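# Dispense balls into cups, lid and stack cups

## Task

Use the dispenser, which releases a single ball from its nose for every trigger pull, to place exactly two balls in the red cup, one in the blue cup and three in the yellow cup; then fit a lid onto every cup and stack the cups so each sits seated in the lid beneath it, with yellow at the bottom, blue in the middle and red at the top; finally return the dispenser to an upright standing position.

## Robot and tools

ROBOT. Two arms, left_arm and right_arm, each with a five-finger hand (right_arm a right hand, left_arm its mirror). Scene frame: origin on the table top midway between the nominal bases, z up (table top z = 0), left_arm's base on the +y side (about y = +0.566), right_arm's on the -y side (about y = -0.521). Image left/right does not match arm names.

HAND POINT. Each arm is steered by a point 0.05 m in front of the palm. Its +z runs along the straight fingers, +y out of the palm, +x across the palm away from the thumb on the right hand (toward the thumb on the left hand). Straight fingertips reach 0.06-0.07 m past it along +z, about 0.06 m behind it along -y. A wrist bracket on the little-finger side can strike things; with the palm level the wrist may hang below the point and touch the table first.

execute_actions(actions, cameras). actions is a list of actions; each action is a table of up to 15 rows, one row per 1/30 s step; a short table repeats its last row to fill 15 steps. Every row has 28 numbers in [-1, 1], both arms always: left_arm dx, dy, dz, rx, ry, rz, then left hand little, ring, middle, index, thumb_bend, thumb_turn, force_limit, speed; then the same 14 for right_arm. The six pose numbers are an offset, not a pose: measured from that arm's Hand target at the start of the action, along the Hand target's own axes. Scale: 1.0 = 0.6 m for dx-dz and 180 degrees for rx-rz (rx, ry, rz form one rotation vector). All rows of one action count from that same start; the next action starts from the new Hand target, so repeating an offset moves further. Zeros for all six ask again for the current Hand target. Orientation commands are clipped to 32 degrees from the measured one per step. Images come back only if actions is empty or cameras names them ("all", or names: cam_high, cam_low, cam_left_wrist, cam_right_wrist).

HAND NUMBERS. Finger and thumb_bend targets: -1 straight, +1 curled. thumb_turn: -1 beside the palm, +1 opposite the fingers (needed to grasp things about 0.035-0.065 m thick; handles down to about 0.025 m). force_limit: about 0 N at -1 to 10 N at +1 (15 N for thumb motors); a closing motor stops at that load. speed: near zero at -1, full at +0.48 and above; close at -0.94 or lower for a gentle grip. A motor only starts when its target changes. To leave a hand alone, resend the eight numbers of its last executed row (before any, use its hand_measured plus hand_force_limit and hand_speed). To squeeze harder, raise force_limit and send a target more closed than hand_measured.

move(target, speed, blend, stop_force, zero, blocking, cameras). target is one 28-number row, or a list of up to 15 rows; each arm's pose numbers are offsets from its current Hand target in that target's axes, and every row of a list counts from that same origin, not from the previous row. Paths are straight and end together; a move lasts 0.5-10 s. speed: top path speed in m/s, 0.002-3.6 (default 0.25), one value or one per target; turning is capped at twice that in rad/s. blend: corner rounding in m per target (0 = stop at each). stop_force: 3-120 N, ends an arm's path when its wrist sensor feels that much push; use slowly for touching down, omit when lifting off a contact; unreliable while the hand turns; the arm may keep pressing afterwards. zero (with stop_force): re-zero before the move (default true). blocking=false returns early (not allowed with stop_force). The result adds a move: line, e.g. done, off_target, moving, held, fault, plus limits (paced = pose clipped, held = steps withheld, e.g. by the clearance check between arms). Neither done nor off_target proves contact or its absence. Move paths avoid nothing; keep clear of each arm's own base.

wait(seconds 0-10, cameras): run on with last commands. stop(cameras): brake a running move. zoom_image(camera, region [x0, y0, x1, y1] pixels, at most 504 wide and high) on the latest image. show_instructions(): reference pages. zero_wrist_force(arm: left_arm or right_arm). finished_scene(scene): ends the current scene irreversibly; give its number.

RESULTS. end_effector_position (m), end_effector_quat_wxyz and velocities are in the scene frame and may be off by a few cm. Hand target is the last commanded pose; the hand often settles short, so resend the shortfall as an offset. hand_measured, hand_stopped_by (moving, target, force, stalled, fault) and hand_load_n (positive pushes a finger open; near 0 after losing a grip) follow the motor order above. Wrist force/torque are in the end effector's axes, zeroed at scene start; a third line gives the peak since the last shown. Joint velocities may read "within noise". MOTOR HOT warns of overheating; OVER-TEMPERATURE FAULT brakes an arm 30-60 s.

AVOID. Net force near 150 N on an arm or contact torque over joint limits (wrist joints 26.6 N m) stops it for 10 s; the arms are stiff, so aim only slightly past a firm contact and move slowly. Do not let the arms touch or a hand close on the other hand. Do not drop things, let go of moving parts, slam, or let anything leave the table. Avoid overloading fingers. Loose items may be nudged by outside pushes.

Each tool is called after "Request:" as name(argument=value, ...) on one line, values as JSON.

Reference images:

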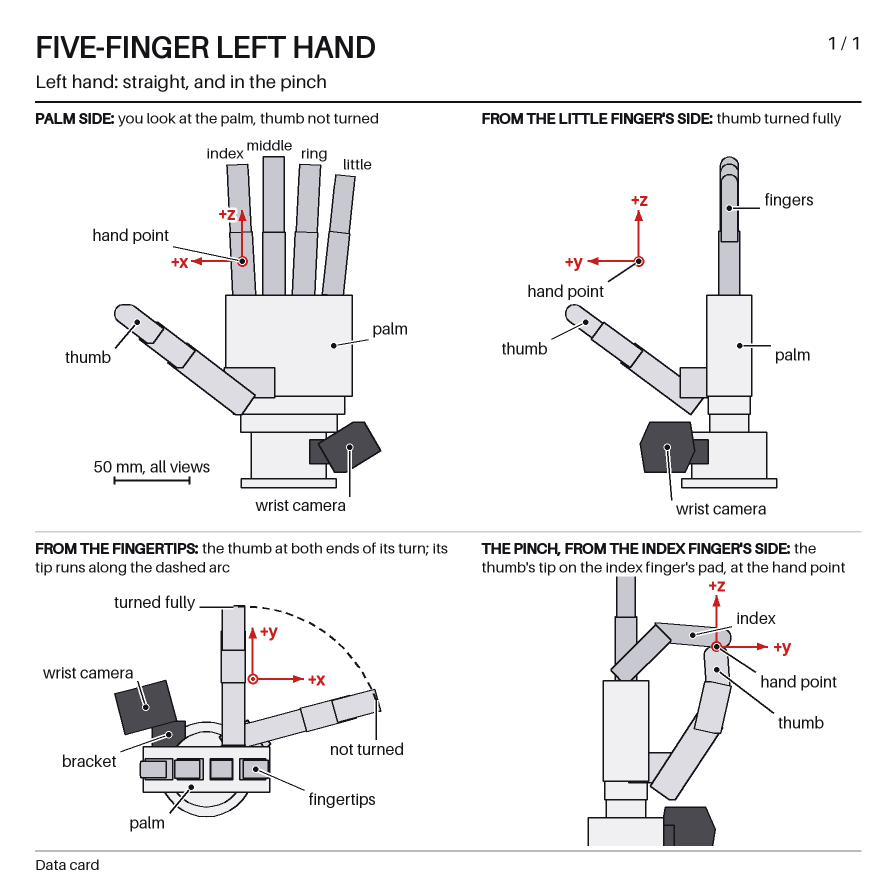

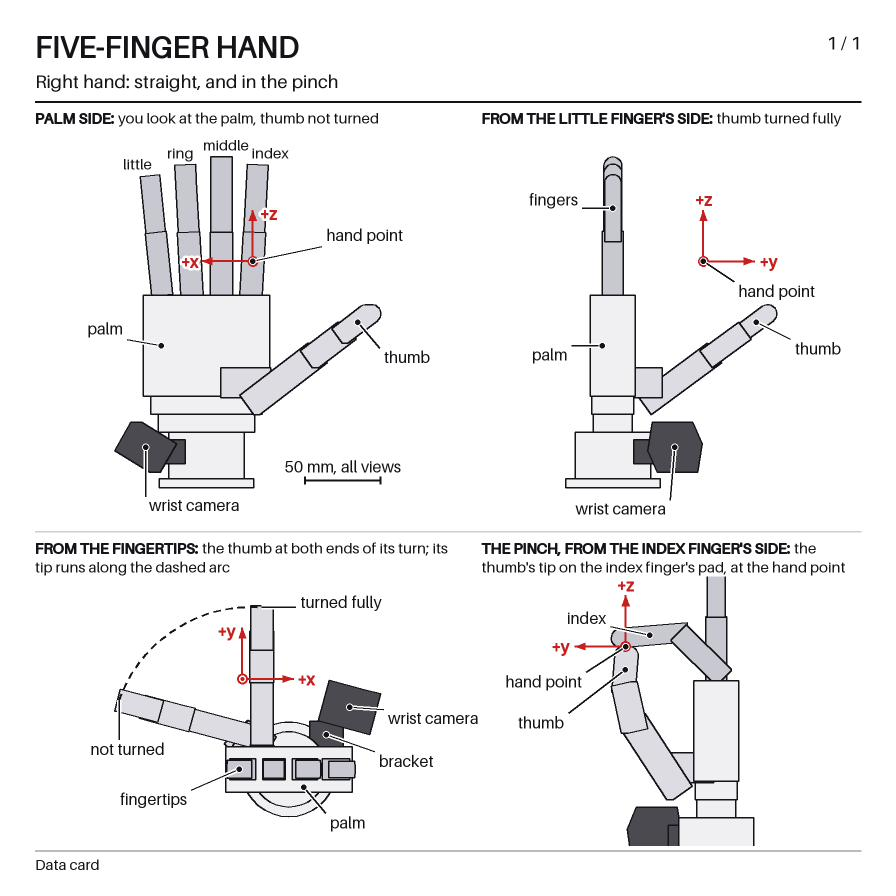

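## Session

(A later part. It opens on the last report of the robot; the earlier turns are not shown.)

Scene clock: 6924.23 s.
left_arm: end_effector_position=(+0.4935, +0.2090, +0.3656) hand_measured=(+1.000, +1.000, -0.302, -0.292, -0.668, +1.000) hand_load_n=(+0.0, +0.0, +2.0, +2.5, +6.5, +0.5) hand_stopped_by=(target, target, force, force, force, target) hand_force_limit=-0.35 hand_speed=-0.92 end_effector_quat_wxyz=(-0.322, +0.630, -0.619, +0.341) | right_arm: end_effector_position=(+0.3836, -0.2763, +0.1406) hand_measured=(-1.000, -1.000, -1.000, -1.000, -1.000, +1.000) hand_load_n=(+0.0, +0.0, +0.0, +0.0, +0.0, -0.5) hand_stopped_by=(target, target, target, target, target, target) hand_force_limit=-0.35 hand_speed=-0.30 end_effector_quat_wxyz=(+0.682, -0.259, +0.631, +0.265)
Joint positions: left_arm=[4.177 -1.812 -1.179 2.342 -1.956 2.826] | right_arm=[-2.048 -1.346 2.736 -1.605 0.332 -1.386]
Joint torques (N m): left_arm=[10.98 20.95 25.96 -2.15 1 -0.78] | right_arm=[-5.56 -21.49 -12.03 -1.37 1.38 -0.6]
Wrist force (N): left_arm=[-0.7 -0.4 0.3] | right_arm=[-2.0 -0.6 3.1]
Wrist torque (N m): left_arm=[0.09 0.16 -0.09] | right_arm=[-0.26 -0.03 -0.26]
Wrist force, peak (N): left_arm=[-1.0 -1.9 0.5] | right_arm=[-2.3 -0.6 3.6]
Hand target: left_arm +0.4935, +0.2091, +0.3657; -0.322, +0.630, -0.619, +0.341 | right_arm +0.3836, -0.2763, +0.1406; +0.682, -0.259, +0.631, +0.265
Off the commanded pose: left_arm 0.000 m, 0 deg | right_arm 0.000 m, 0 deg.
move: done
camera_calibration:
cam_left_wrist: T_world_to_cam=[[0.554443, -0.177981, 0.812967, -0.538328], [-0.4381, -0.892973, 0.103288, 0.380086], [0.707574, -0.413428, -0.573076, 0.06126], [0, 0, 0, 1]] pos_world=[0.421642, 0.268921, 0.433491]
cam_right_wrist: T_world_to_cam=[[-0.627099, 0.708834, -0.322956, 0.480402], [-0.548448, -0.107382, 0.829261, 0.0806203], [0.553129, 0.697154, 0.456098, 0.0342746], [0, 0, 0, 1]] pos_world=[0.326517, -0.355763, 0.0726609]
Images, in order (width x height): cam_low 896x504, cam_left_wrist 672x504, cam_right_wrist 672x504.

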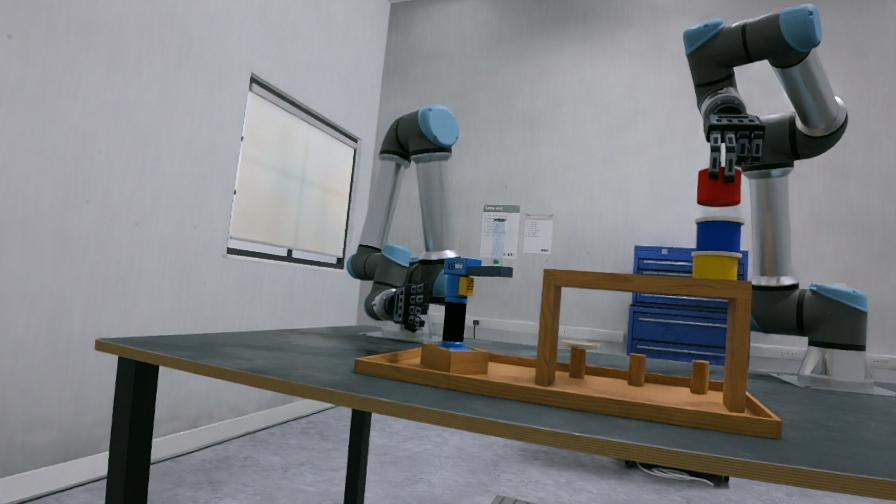

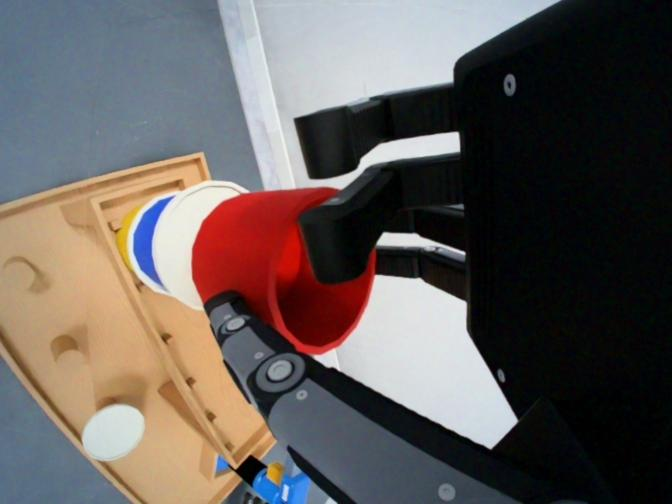

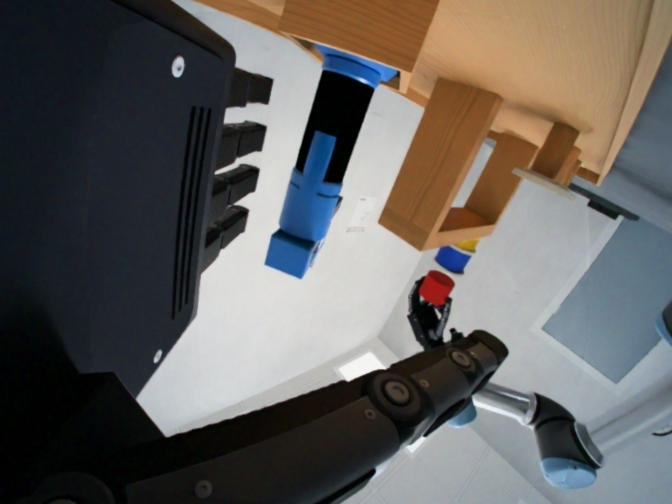

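Request:
move(target=[-0.0042,0.0262,0.0177,0,0,0,1,1,0.05,0.05,-0.45,1,-0.35,-0.92,0,0,0,0,0,0,-1,-1,-1,-1,-1,1,-0.35,-0.3], speed=0.05, cameras=["cam_low","cam_right_wrist"])

Request:
zoom_image(camera="cam_low", region=[686, 180, 746, 230])

Request:
zoom_image(camera="cam_right_wrist", region=[420, 238, 476, 298])

Scene clock: 6980.77 s.
left_arm: end_effector_position=(+0.4935, +0.2110, +0.3468) hand_measured=(+1.000, +1.000, -0.302, -0.292, -0.668, +1.000) hand_load_n=(+0.0, +0.0, +2.0, +2.5, +7.0, +0.0) hand_stopped_by=(target, target, force, force, force, target) hand_force_limit=-0.35 hand_speed=-0.92 end_effector_quat_wxyz=(-0.322, +0.630, -0.619, +0.341) | right_arm: end_effector_position=(+0.3836, -0.2763, +0.1406) hand_measured=(-1.000, -1.000, -1.000, -1.000, -1.000, +1.000) hand_load_n=(+0.0, +0.0, +0.0, +0.0, +0.0, -0.5) hand_stopped_by=(target, target, target, target, target, target) hand_force_limit=-0.35 hand_speed=-0.30 end_effector_quat_wxyz=(+0.682, -0.259, +0.631, +0.265)
Joint positions: left_arm=[4.181 -1.802 -1.239 2.394 -1.953 2.828] | right_arm=[-2.048 -1.346 2.736 -1.605 0.332 -1.386]
Joint torques (N m): left_arm=[11.32 35.49 9.75 1.65 2.2 1.64] | right_arm=[-5.11 -21.12 -11.85 -1.25 1.36 -0.6]
Wrist force (N): left_arm=[-1.0 -0.4 1.2] | right_arm=[-2.0 -0.6 3.1]
Wrist torque (N m): left_arm=[0.02 0.22 -0.22] | right_arm=[-0.27 -0.04 -0.26]
Wrist force, peak (N): left_arm=[-1.0 -0.4 1.2] | right_arm=[-2.3 -0.6 3.5]
Hand target: left_arm +0.4935, +0.2110, +0.3467; -0.322, +0.630, -0.619, +0.341 | right_arm +0.3836, -0.2763, +0.1406; +0.682, -0.259, +0.631, +0.265
Off the commanded pose: left_arm 0.000 m, 0 deg | right_arm 0.000 m, 0 deg.
move: done
camera_calibration:
cam_right_wrist: T_world_to_cam=[[-0.627099, 0.708834, -0.322956, 0.480402], [-0.548448, -0.107382, 0.829261, 0.0806203], [0.553129, 0.697154, 0.456098, 0.0342746], [0, 0, 0, 1]] pos_world=[0.326517, -0.355763, 0.0726609]
Images, in order (width x height): cam_low 896x504, cam_right_wrist 672x504.

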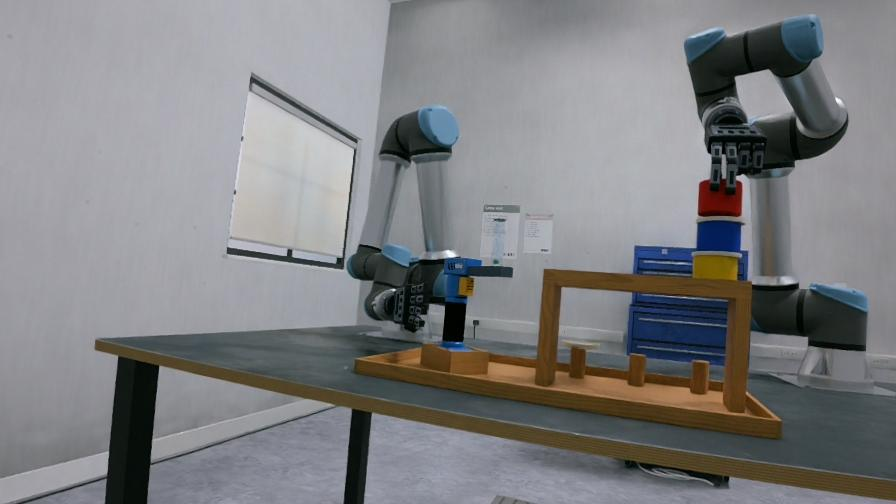

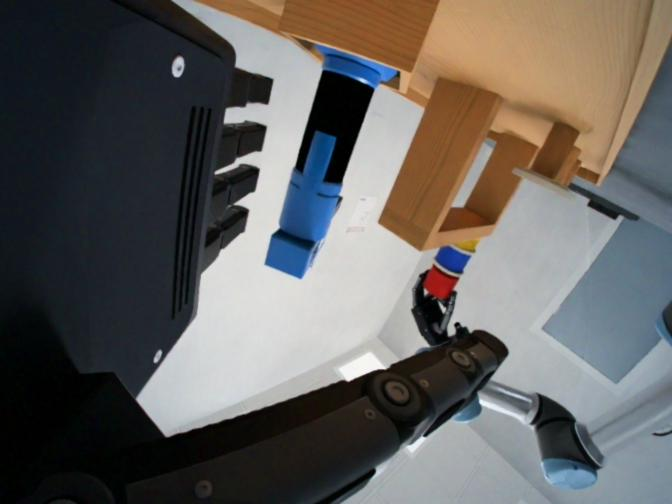

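Scaled by 8.400 from the camera's 896x504 image, which has a finer 1280x720 frame.

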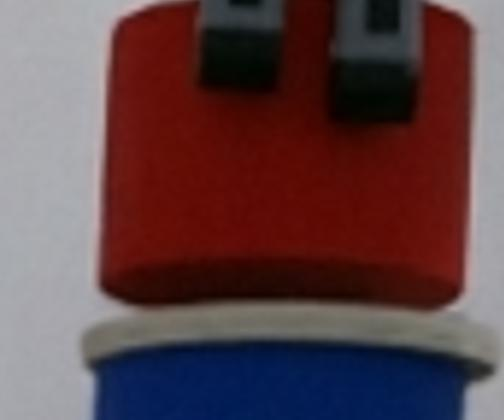

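Scaled by 8.400 from the camera's 672x504 image, which has a finer 960x720 frame.

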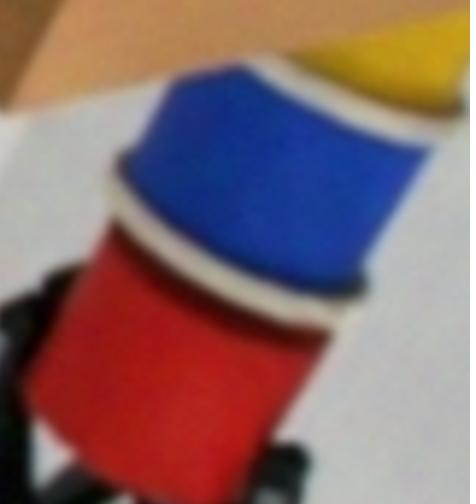

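Request:
zoom_image(camera="cam_low", region=[682, 208, 718, 268])

Request:
zoom_image(camera="cam_low", region=[714, 208, 750, 268])

Request:
zoom_image(camera="cam_low", region=[682, 240, 754, 312])

Scaled by 8.400 from the camera's 896x504 image, which has a finer 1280x720 frame.

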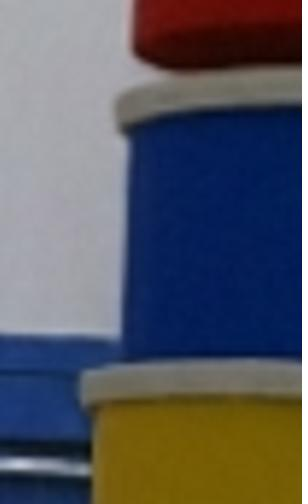

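Scaled by 8.400 from the camera's 896x504 image, which has a finer 1280x720 frame.

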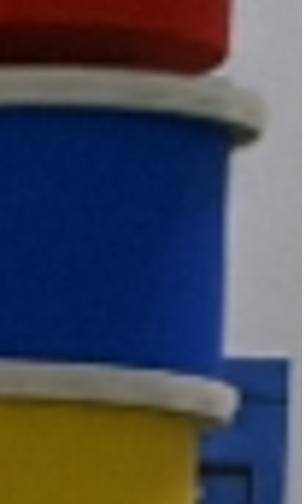

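Scaled by 7.000 from the camera's 896x504 image, which has a finer 1280x720 frame.

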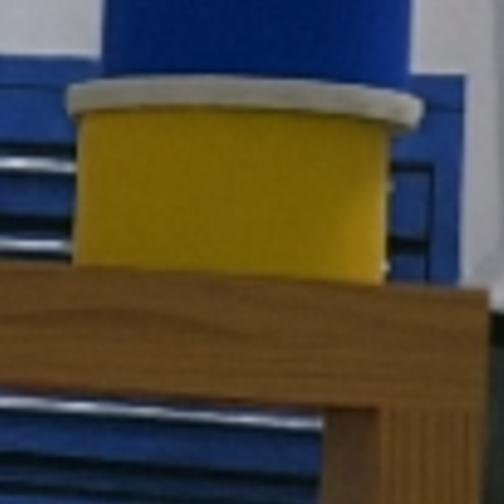

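Request:
move(target=[-0.003,0,0,0,0,0,1,1,0.05,0.05,-0.45,1,-0.35,-0.92,0,0,0,0,0,0,-1,-1,-1,-1,-1,1,-0.35,-0.3], speed=0.02)

Request:
move(target=[-0.0005,0.018,0.0122,0,0,0,1,1,0.05,0.05,-0.45,1,-0.35,-0.92,0,0,0,0,0,0,-1,-1,-1,-1,-1,1,-0.35,-0.3], speed=0.008, stop_force=3, cameras=["cam_low","cam_right_wrist"])

Request:
zoom_image(camera="cam_low", region=[682, 180, 752, 270])

Request:
zoom_image(camera="cam_right_wrist", region=[420, 238, 476, 298])

Scene clock: 7013.33 s.
left_arm: end_effector_position=(+0.4935, +0.2127, +0.3466) hand_measured=(+1.000, +1.000, -0.302, -0.292, -0.668, +1.000) hand_load_n=(+0.0, +0.0, +2.0, +2.5, +6.5, +0.5) hand_stopped_by=(target, target, force, force, force, target) hand_force_limit=-0.35 hand_speed=-0.92 end_effector_quat_wxyz=(-0.322, +0.630, -0.619, +0.341) | right_arm: end_effector_position=(+0.3836, -0.2763, +0.1406) hand_measured=(-1.000, -1.000, -1.000, -1.000, -1.000, +1.000) hand_load_n=(+0.0, +0.0, +0.0, +0.0, +0.0, -0.5) hand_stopped_by=(target, target, target, target, target, target) hand_force_limit=-0.35 hand_speed=-0.30 end_effector_quat_wxyz=(+0.682, -0.259, +0.631, +0.265)
Joint positions: left_arm=[4.184 -1.799 -1.244 2.396 -1.95 2.831] | right_arm=[-2.048 -1.346 2.736 -1.605 0.332 -1.386]
Joint torques (N m): left_arm=[11.52 35.06 9.71 1.56 2.36 1.48] | right_arm=[-5.38 -20.83 -11.94 -1.27 1.45 -0.58]
Wrist force (N): left_arm=[-0.9 -0.4 0.7] | right_arm=[-2.0 -0.7 3.2]
Wrist torque (N m): left_arm=[0.07 0.20 -0.21] | right_arm=[-0.29 -0.05 -0.26]
Wrist force, peak (N): left_arm=[-0.8 -0.4 1.4] | right_arm=[-2.3 -0.8 3.7]
Hand target: left_arm +0.4935, +0.2128, +0.3466; -0.322, +0.630, -0.619, +0.341 | right_arm +0.3836, -0.2763, +0.1406; +0.682, -0.259, +0.631, +0.265
Off the commanded pose: left_arm 0.000 m, 0 deg | right_arm 0.000 m, 0 deg.
move: done

Scene clock: 7015.47 s.
left_arm: end_effector_position=(+0.4936, +0.2127, +0.3380) hand_measured=(+1.000, +1.000, -0.302, -0.292, -0.668, +1.000) hand_load_n=(+0.0, +0.0, +2.0, +3.0, +6.5, +0.5) hand_stopped_by=(target, target, force, force, force, target) hand_force_limit=-0.35 hand_speed=-0.92 end_effector_quat_wxyz=(-0.322, +0.630, -0.619, +0.341) | right_arm: end_effector_position=(+0.3836, -0.2763, +0.1406) hand_measured=(-1.000, -1.000, -1.000, -1.000, -1.000, +1.000) hand_load_n=(+0.0, +0.0, +0.0, +0.0, +0.0, -0.5) hand_stopped_by=(target, target, target, target, target, target) hand_force_limit=-0.35 hand_speed=-0.30 end_effector_quat_wxyz=(+0.682, -0.259, +0.631, +0.265)
Joint positions: left_arm=[4.184 -1.797 -1.268 2.418 -1.95 2.831] | right_arm=[-2.048 -1.346 2.736 -1.605 0.332 -1.386]
Joint torques (N m): left_arm=[-3.82 20.26 25.34 -2.35 -1.3 -0.25] | right_arm=[-5.66 -21.24 -11.75 -1.33 1.42 -0.51]
Wrist force (N): left_arm=[-0.3 -0.9 0.3] | right_arm=[-2.2 -0.4 3.4]
Wrist torque (N m): left_arm=[0.07 0.12 -0.18] | right_arm=[-0.26 -0.01 -0.27]
Wrist force, peak (N): left_arm=[-0.2 -4.4 -1.5] | right_arm=[-2.3 -0.6 3.5]
Hand target: left_arm +0.4936, +0.2127, +0.3380; -0.322, +0.630, -0.619, +0.341 (not the last commanded pose) | right_arm +0.3836, -0.2763, +0.1406; +0.682, -0.259, +0.631, +0.265
Off the commanded pose: left_arm 0.004 m, 0 deg | right_arm 0.000 m, 0 deg.
move: contact (left_arm)
camera_calibration:
cam_right_wrist: T_world_to_cam=[[-0.627099, 0.708834, -0.322956, 0.480402], [-0.548448, -0.107382, 0.829261, 0.0806203], [0.553129, 0.697154, 0.456098, 0.0342746], [0, 0, 0, 1]] pos_world=[0.326517, -0.355763, 0.0726609]
Images, in order (width x height): cam_low 896x504, cam_right_wrist 672x504.

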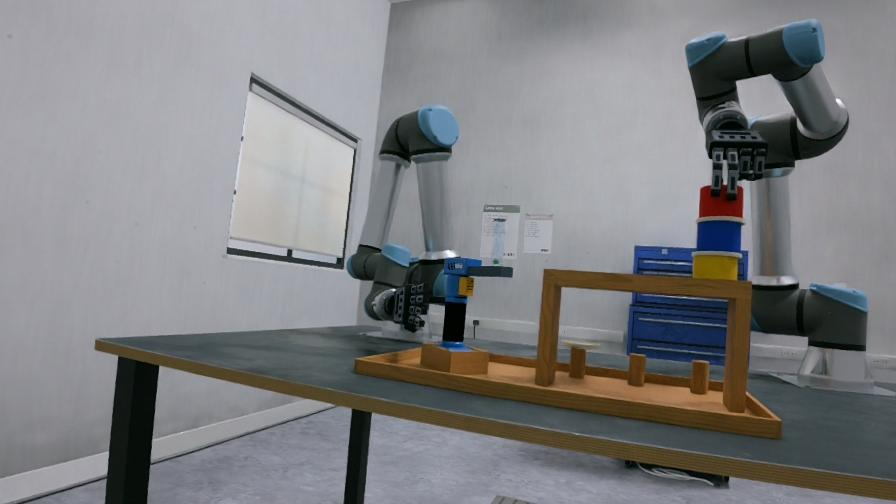

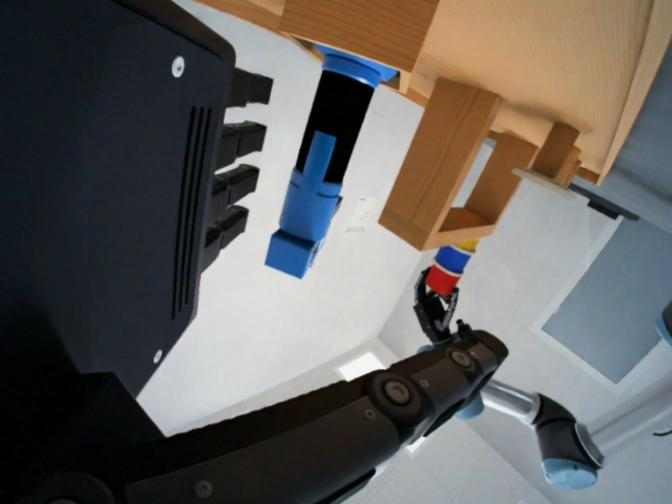

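Scaled by 5.600 from the camera's 896x504 image, which has a finer 1280x720 frame.

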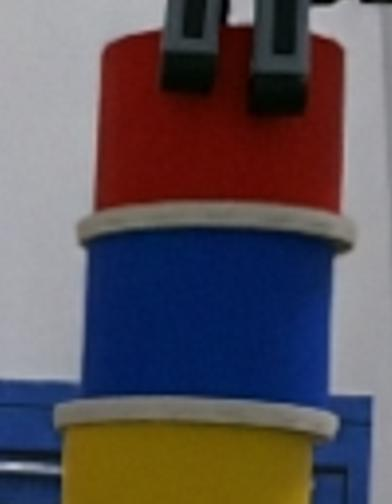

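Scaled by 8.400 from the camera's 672x504 image, which has a finer 960x720 frame.

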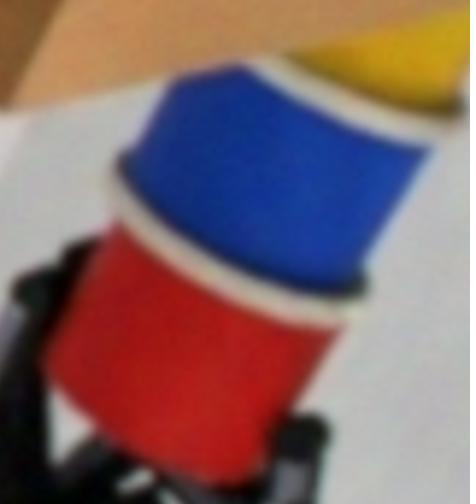

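Request:
move(target=[0,-0.0016,0.0009,0,0,0,1,1,0.05,0.05,-0.45,1,-0.35,-0.92,0,0,0,0,0,0,-1,-1,-1,-1,-1,1,-0.35,-0.3], speed=0.01)

Request:
move(target=[-0.0002,0.0083,0.0056,0,0,0,1,1,0.05,0.05,-0.45,1,-0.35,-0.92,0,0,0,0,0,0,-1,-1,-1,-1,-1,1,-0.35,-0.3], speed=0.008, stop_force=3, cameras=["cam_low","cam_right_wrist"])

Request:
zoom_image(camera="cam_low", region=[682, 180, 752, 270])

Request:
zoom_image(camera="cam_right_wrist", region=[420, 238, 476, 298])

Scene clock: 7043.90 s.
left_arm: end_effector_position=(+0.4945, +0.2127, +0.3385) hand_measured=(+1.000, +1.000, -0.302, -0.292, -0.668, +1.000) hand_load_n=(+0.0, +0.0, +2.0, +3.0, +7.0, +0.5) hand_stopped_by=(target, target, force, force, force, target) hand_force_limit=-0.35 hand_speed=-0.92 end_effector_quat_wxyz=(-0.322, +0.630, -0.619, +0.341) | right_arm: end_effector_position=(+0.3836, -0.2763, +0.1406) hand_measured=(-1.000, -1.000, -1.000, -1.000, -1.000, +1.000) hand_load_n=(+0.0, +0.0, +0.0, +0.0, +0.0, +0.0) hand_stopped_by=(target, target, target, target, target, target) hand_force_limit=-0.35 hand_speed=-0.30 end_effector_quat_wxyz=(+0.682, -0.259, +0.631, +0.265)
Joint positions: left_arm=[4.186 -1.799 -1.265 2.417 -1.949 2.831] | right_arm=[-2.048 -1.346 2.736 -1.605 0.332 -1.386]
Joint torques (N m): left_arm=[11.33 20.22 25.95 -2.2 2.19 1.64] | right_arm=[-5.4 -21.52 -12.47 -1.32 1.38 -0.59]
Wrist force (N): left_arm=[-0.5 -0.3 0.5] | right_arm=[-1.9 -0.6 3.4]
Wrist torque (N m): left_arm=[0.09 0.14 -0.20] | right_arm=[-0.27 -0.06 -0.25]
Wrist force, peak (N): left_arm=[-0.7 -1.8 0.5] | right_arm=[-2.4 -0.8 3.4]
Hand target: left_arm +0.4945, +0.2127, +0.3385; -0.322, +0.630, -0.619, +0.341 | right_arm +0.3836, -0.2763, +0.1406; +0.682, -0.259, +0.631, +0.265
Off the commanded pose: left_arm 0.000 m, 0 deg | right_arm 0.000 m, 0 deg.
move: done

Scene clock: 7045.13 s.
left_arm: end_effector_position=(+0.4946, +0.2127, +0.3372) hand_measured=(+1.000, +1.000, -0.302, -0.292, -0.668, +1.000) hand_load_n=(+0.0, +0.5, +2.0, +3.0, +6.5, +0.5) hand_stopped_by=(target, target, force, force, force, target) hand_force_limit=-0.35 hand_speed=-0.92 end_effector_quat_wxyz=(-0.322, +0.630, -0.619, +0.341) | right_arm: end_effector_position=(+0.3836, -0.2763, +0.1406) hand_measured=(-1.000, -1.000, -1.000, -1.000, -1.000, +1.000) hand_load_n=(+0.0, +0.0, +0.0, +0.0, +0.0, +0.0) hand_stopped_by=(target, target, target, target, target, target) hand_force_limit=-0.35 hand_speed=-0.30 end_effector_quat_wxyz=(+0.682, -0.259, +0.631, +0.265)
Joint positions: left_arm=[4.186 -1.799 -1.268 2.42 -1.949 2.831] | right_arm=[-2.048 -1.346 2.736 -1.605 0.332 -1.386]
Joint torques (N m): left_arm=[9.87 19.5 25.44 -2.33 1.81 1.34] | right_arm=[-5.61 -21.24 -12.13 -1.31 1.46 -0.67]
Wrist force (N): left_arm=[-0.6 -1.8 0.3] | right_arm=[-2.2 -0.2 3.4]
Wrist torque (N m): left_arm=[-0.02 0.16 -0.18] | right_arm=[-0.23 -0.02 -0.26]
Wrist force, peak (N): left_arm=[-0.1 -4.0 -1.6] | right_arm=[-2.2 -0.7 3.4]
Hand target: left_arm +0.4946, +0.2127, +0.3372; -0.322, +0.630, -0.619, +0.341 (not the last commanded pose) | right_arm +0.3836, -0.2763, +0.1406; +0.682, -0.259, +0.631, +0.265
Off the commanded pose: left_arm 0.005 m, 0 deg | right_arm 0.000 m, 0 deg.
move: contact (left_arm)
camera_calibration:
cam_right_wrist: T_world_to_cam=[[-0.627099, 0.708834, -0.322956, 0.480402], [-0.548448, -0.107382, 0.829261, 0.0806203], [0.553129, 0.697154, 0.456098, 0.0342746], [0, 0, 0, 1]] pos_world=[0.326517, -0.355763, 0.0726609]
Images, in order (width x height): cam_low 896x504, cam_right_wrist 672x504.

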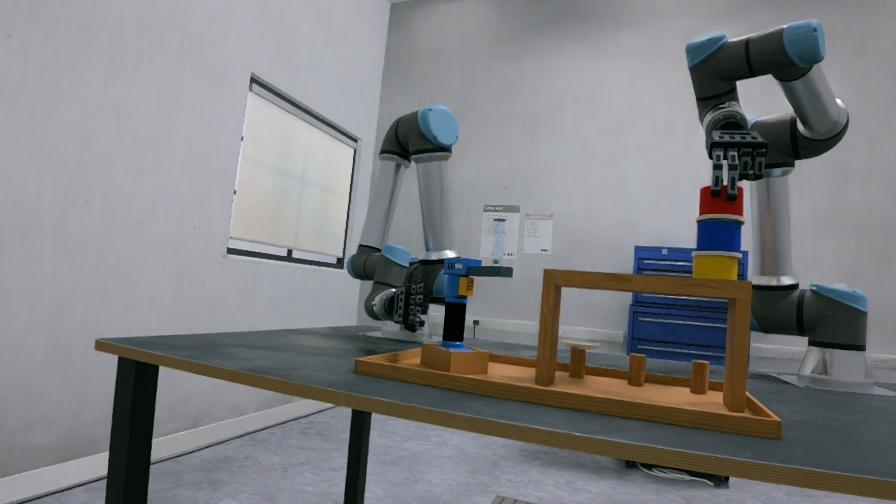

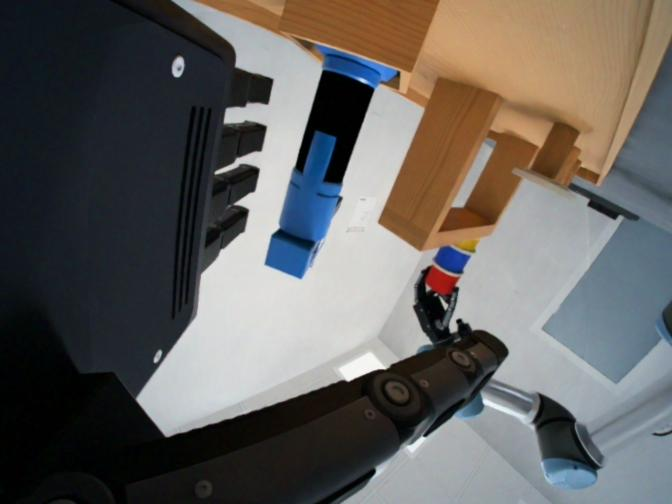

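Scaled by 5.600 from the camera's 896x504 image, which has a finer 1280x720 frame.

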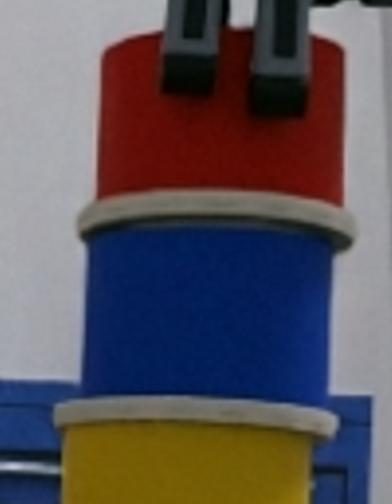

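Scaled by 8.400 from the camera's 672x504 image, which has a finer 960x720 frame.

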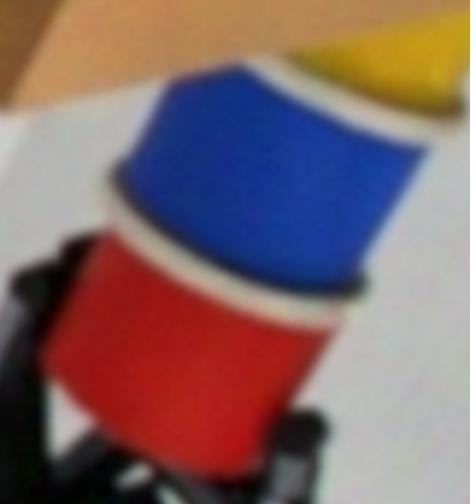

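Request:
move(target=[0.0004,-0.0152,-0.0103,0,0,0,1,1,0.05,0.05,-0.45,1,-0.35,-0.92,0,0,0,0,0,0,-1,-1,-1,-1,-1,1,-0.35,-0.3], speed=0.02, cameras=["cam_low","cam_right_wrist","cam_left_wrist"])

Request:
zoom_image(camera="cam_low", region=[682, 180, 752, 270])

Request:
zoom_image(camera="cam_right_wrist", region=[420, 238, 476, 298])

Request:
zoom_image(camera="cam_left_wrist", region=[110, 170, 290, 320])

Scene clock: 7071.03 s.
left_arm: end_effector_position=(+0.4946, +0.2128, +0.3481) hand_measured=(+1.000, +1.000, -0.302, -0.292, -0.668, +1.000) hand_load_n=(+0.0, +0.0, +2.0, +2.5, +7.0, +0.5) hand_stopped_by=(target, target, force, force, force, target) hand_force_limit=-0.35 hand_speed=-0.92 end_effector_quat_wxyz=(-0.322, +0.630, -0.619, +0.341) | right_arm: end_effector_position=(+0.3836, -0.2763, +0.1406) hand_measured=(-1.000, -1.000, -1.000, -1.000, -1.000, +1.000) hand_load_n=(+0.0, +0.0, +0.0, +0.0, +0.0, -0.5) hand_stopped_by=(target, target, target, target, target, target) hand_force_limit=-0.35 hand_speed=-0.30 end_effector_quat_wxyz=(+0.682, -0.259, +0.631, +0.265)
Joint positions: left_arm=[4.186 -1.801 -1.238 2.392 -1.949 2.831] | right_arm=[-2.048 -1.346 2.736 -1.605 0.332 -1.386]
Joint torques (N m): left_arm=[10.6 19.48 25.55 -2.05 2.15 1.46] | right_arm=[-5.59 -21.56 -12.07 -1.16 1.52 -0.53]
Wrist force (N): left_arm=[-0.7 -0.3 0.7] | right_arm=[-2.1 -0.7 3.2]
Wrist torque (N m): left_arm=[0.08 0.16 -0.20] | right_arm=[-0.28 -0.03 -0.26]
Wrist force, peak (N): left_arm=[-0.3 -2.0 0.3] | right_arm=[-2.1 -0.6 3.7]
Hand target: left_arm +0.4946, +0.2128, +0.3482; -0.322, +0.630, -0.619, +0.341 | right_arm +0.3836, -0.2763, +0.1406; +0.682, -0.259, +0.631, +0.265
Off the commanded pose: left_arm 0.000 m, 0 deg | right_arm 0.000 m, 0 deg.
move: done
camera_calibration:
cam_left_wrist: T_world_to_cam=[[0.554581, -0.177883, 0.812895, -0.524034], [-0.437943, -0.893041, 0.103357, 0.38565], [0.707563, -0.413321, -0.573166, 0.0521073], [0, 0, 0, 1]] pos_world=[0.422643, 0.272721, 0.415991]
cam_right_wrist: T_world_to_cam=[[-0.627099, 0.708834, -0.322956, 0.480402], [-0.548448, -0.107382, 0.829261, 0.0806203], [0.553129, 0.697154, 0.456098, 0.0342746], [0, 0, 0, 1]] pos_world=[0.326517, -0.355763, 0.0726609]
Images, in order (width x height): cam_low 896x504, cam_left_wrist 672x504, cam_right_wrist 672x504.

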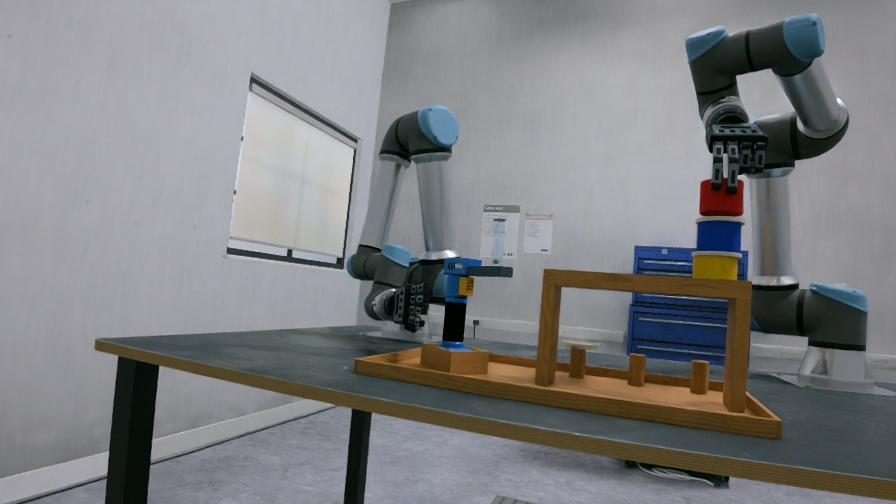

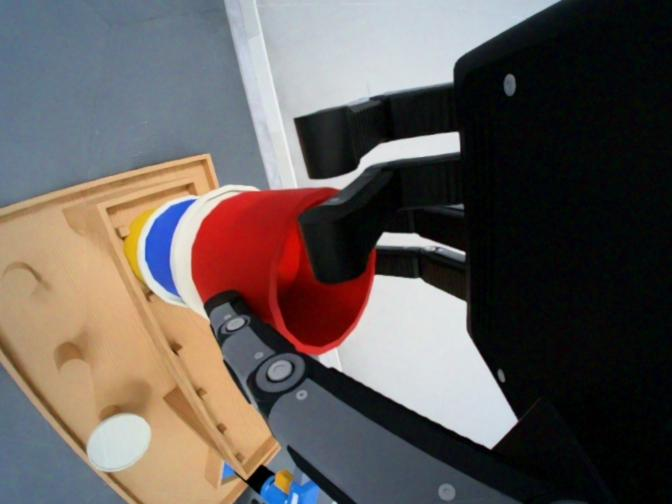

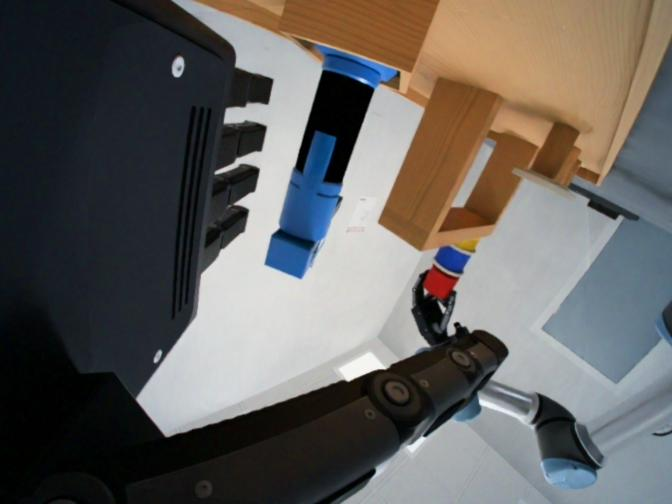

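Scaled by 5.600 from the camera's 896x504 image, which has a finer 1280x720 frame.

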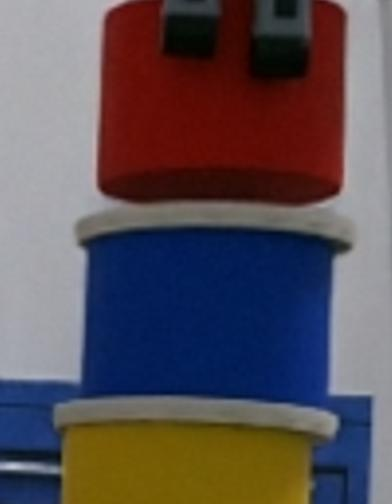

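Scaled by 8.400 from the camera's 672x504 image, which has a finer 960x720 frame.

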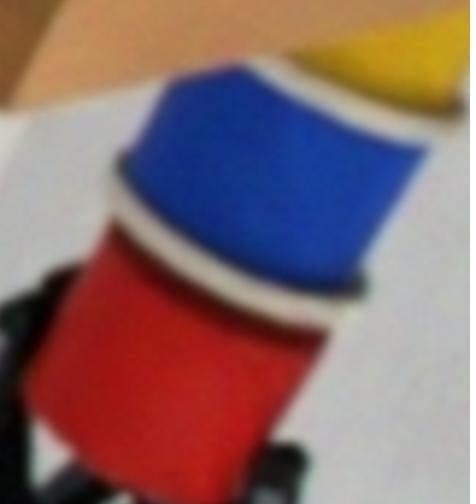

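Scaled by 2.800 from the camera's 672x504 image, which has a finer 960x720 frame.

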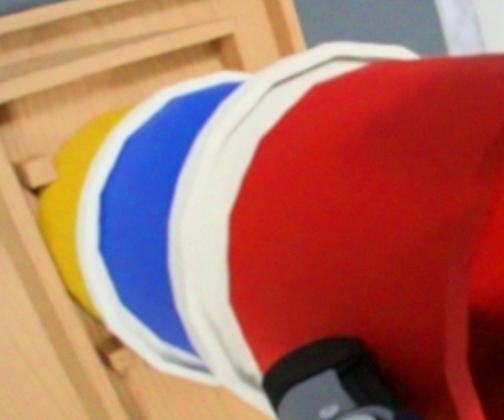

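Request:
move(target=[0.005,0,0,0,0,0,1,1,0.05,0.05,-0.45,1,-0.35,-0.92,0,0,0,0,0,0,-1,-1,-1,-1,-1,1,-0.35,-0.3], speed=0.02)

Request:
move(target=[-0.0006,0.0193,0.0131,0,0,0,1,1,0.05,0.05,-0.45,1,-0.35,-0.92,0,0,0,0,0,0,-1,-1,-1,-1,-1,1,-0.35,-0.3], speed=0.008, stop_force=3, cameras=["cam_low","cam_right_wrist"])

Request:
zoom_image(camera="cam_low", region=[682, 180, 752, 270])

Request:
zoom_image(camera="cam_right_wrist", region=[420, 238, 476, 298])

Scene clock: 7128.63 s.
left_arm: end_effector_position=(+0.4946, +0.2100, +0.3483) hand_measured=(+1.000, +1.000, -0.302, -0.292, -0.668, +1.000) hand_load_n=(+0.0, +0.0, +2.0, +3.0, +7.0, +0.5) hand_stopped_by=(target, target, force, force, force, target) hand_force_limit=-0.35 hand_speed=-0.92 end_effector_quat_wxyz=(-0.322, +0.630, -0.619, +0.341) end_effector_velocity=(+0.000, -0.002, +0.001) end_effector_angular_velocity=(-0.001, -0.001, -0.001) | right_arm: end_effector_position=(+0.3836, -0.2763, +0.1406) hand_measured=(-1.000, -1.000, -1.000, -1.000, -1.000, +1.000) hand_load_n=(+0.0, +0.0, +0.0, +0.0, +0.0, -0.5) hand_stopped_by=(target, target, target, target, target, target) hand_force_limit=-0.35 hand_speed=-0.30 end_effector_quat_wxyz=(+0.682, -0.259, +0.631, +0.265)
Joint positions: left_arm=[4.18 -1.807 -1.23 2.389 -1.954 2.828] | right_arm=[-2.048 -1.346 2.736 -1.605 0.332 -1.386]
Joint velocities: left_arm=[-0.004 -0.003 0.005 -0.002 -0.003 -0.002] | right_arm=[within noise]
Joint torques (N m): left_arm=[-11.7 20.07 25.84 -2.19 -3.02 -1.77] | right_arm=[-5.89 -21.34 -12.17 -1.2 1.34 -0.64]
Wrist force (N): left_arm=[-0.4 -0.6 0.7] | right_arm=[-1.8 -0.8 3.3]
Wrist torque (N m): left_arm=[0.04 0.13 0.03] | right_arm=[-0.30 -0.07 -0.25]
Wrist force, peak (N): left_arm=[-0.9 -0.5 1.1] | right_arm=[-2.2 -0.8 3.6]
Hand target: left_arm +0.4946, +0.2098, +0.3483; -0.322, +0.630, -0.619, +0.341 | right_arm +0.3836, -0.2763, +0.1406; +0.682, -0.259, +0.631, +0.265
Off the commanded pose: left_arm 0.000 m, 0 deg | right_arm 0.000 m, 0 deg.
move: done

Scene clock: 7130.97 s.
left_arm: end_effector_position=(+0.4946, +0.2098, +0.3377) hand_measured=(+1.000, +1.000, -0.302, -0.292, -0.668, +1.000) hand_load_n=(+0.0, +0.0, +2.0, +3.0, +7.0, +0.5) hand_stopped_by=(target, target, force, force, force, target) hand_force_limit=-0.35 hand_speed=-0.92 end_effector_quat_wxyz=(-0.322, +0.630, -0.619, +0.341) | right_arm: end_effector_position=(+0.3836, -0.2763, +0.1406) hand_measured=(-1.000, -1.000, -1.000, -1.000, -1.000, +1.000) hand_load_n=(+0.0, +0.0, +0.0, +0.0, +0.0, +0.0) hand_stopped_by=(target, target, target, target, target, target) hand_force_limit=-0.35 hand_speed=-0.30 end_effector_quat_wxyz=(+0.682, -0.259, +0.631, +0.265)
Joint positions: left_arm=[4.179 -1.805 -1.26 2.416 -1.954 2.827] | right_arm=[-2.048 -1.346 2.736 -1.605 0.332 -1.386]
Joint torques (N m): left_arm=[-9.39 20.27 25.73 -2.32 -1.57 -1.08] | right_arm=[-5.4 -20.66 -11.99 -1.18 1.28 -0.62]
Wrist force (N): left_arm=[-0.4 -0.8 0.6] | right_arm=[-2.1 -0.4 3.0]
Wrist torque (N m): left_arm=[0.04 0.14 0.04] | right_arm=[-0.23 -0.02 -0.26]
Wrist force, peak (N): left_arm=[-0.7 -4.9 -1.5] | right_arm=[-2.3 -0.2 3.6]
Hand target: left_arm +0.4946, +0.2098, +0.3377; -0.322, +0.630, -0.619, +0.341 (not the last commanded pose) | right_arm +0.3836, -0.2763, +0.1406; +0.682, -0.259, +0.631, +0.265
Off the commanded pose: left_arm 0.003 m, 0 deg | right_arm 0.000 m, 0 deg.
move: contact (left_arm)
camera_calibration:
cam_right_wrist: T_world_to_cam=[[-0.627099, 0.708834, -0.322956, 0.480402], [-0.548448, -0.107382, 0.829261, 0.0806203], [0.553129, 0.697154, 0.456098, 0.0342746], [0, 0, 0, 1]] pos_world=[0.326517, -0.355763, 0.0726609]
Images, in order (width x height): cam_low 896x504, cam_right_wrist 672x504.

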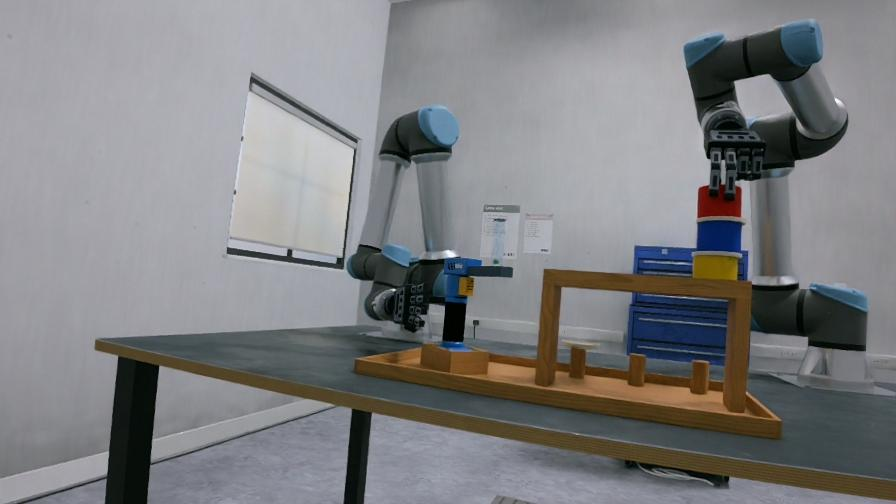

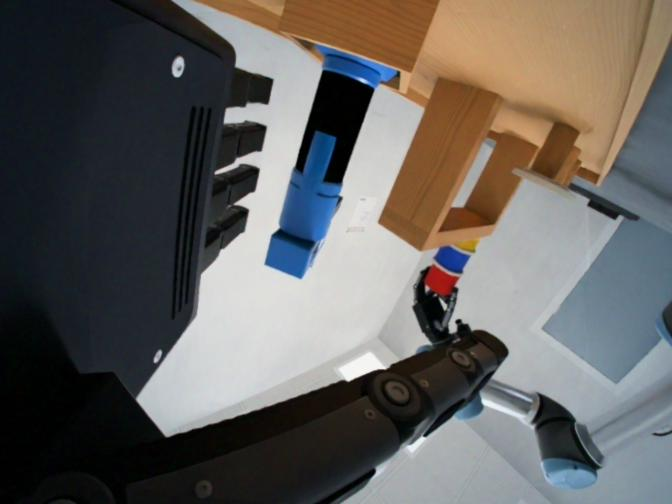

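Scaled by 5.600 from the camera's 896x504 image, which has a finer 1280x720 frame.

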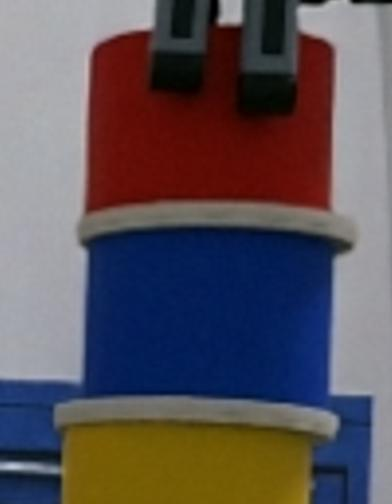

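Scaled by 8.400 from the camera's 672x504 image, which has a finer 960x720 frame.

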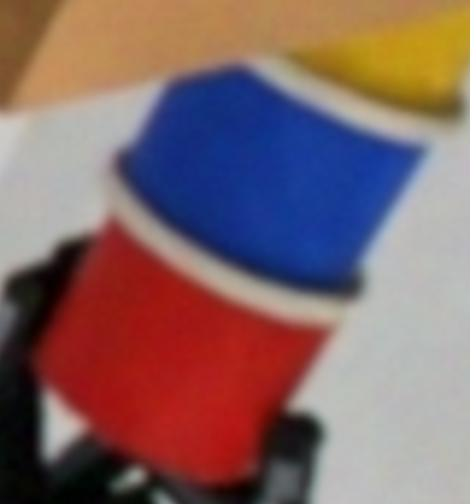

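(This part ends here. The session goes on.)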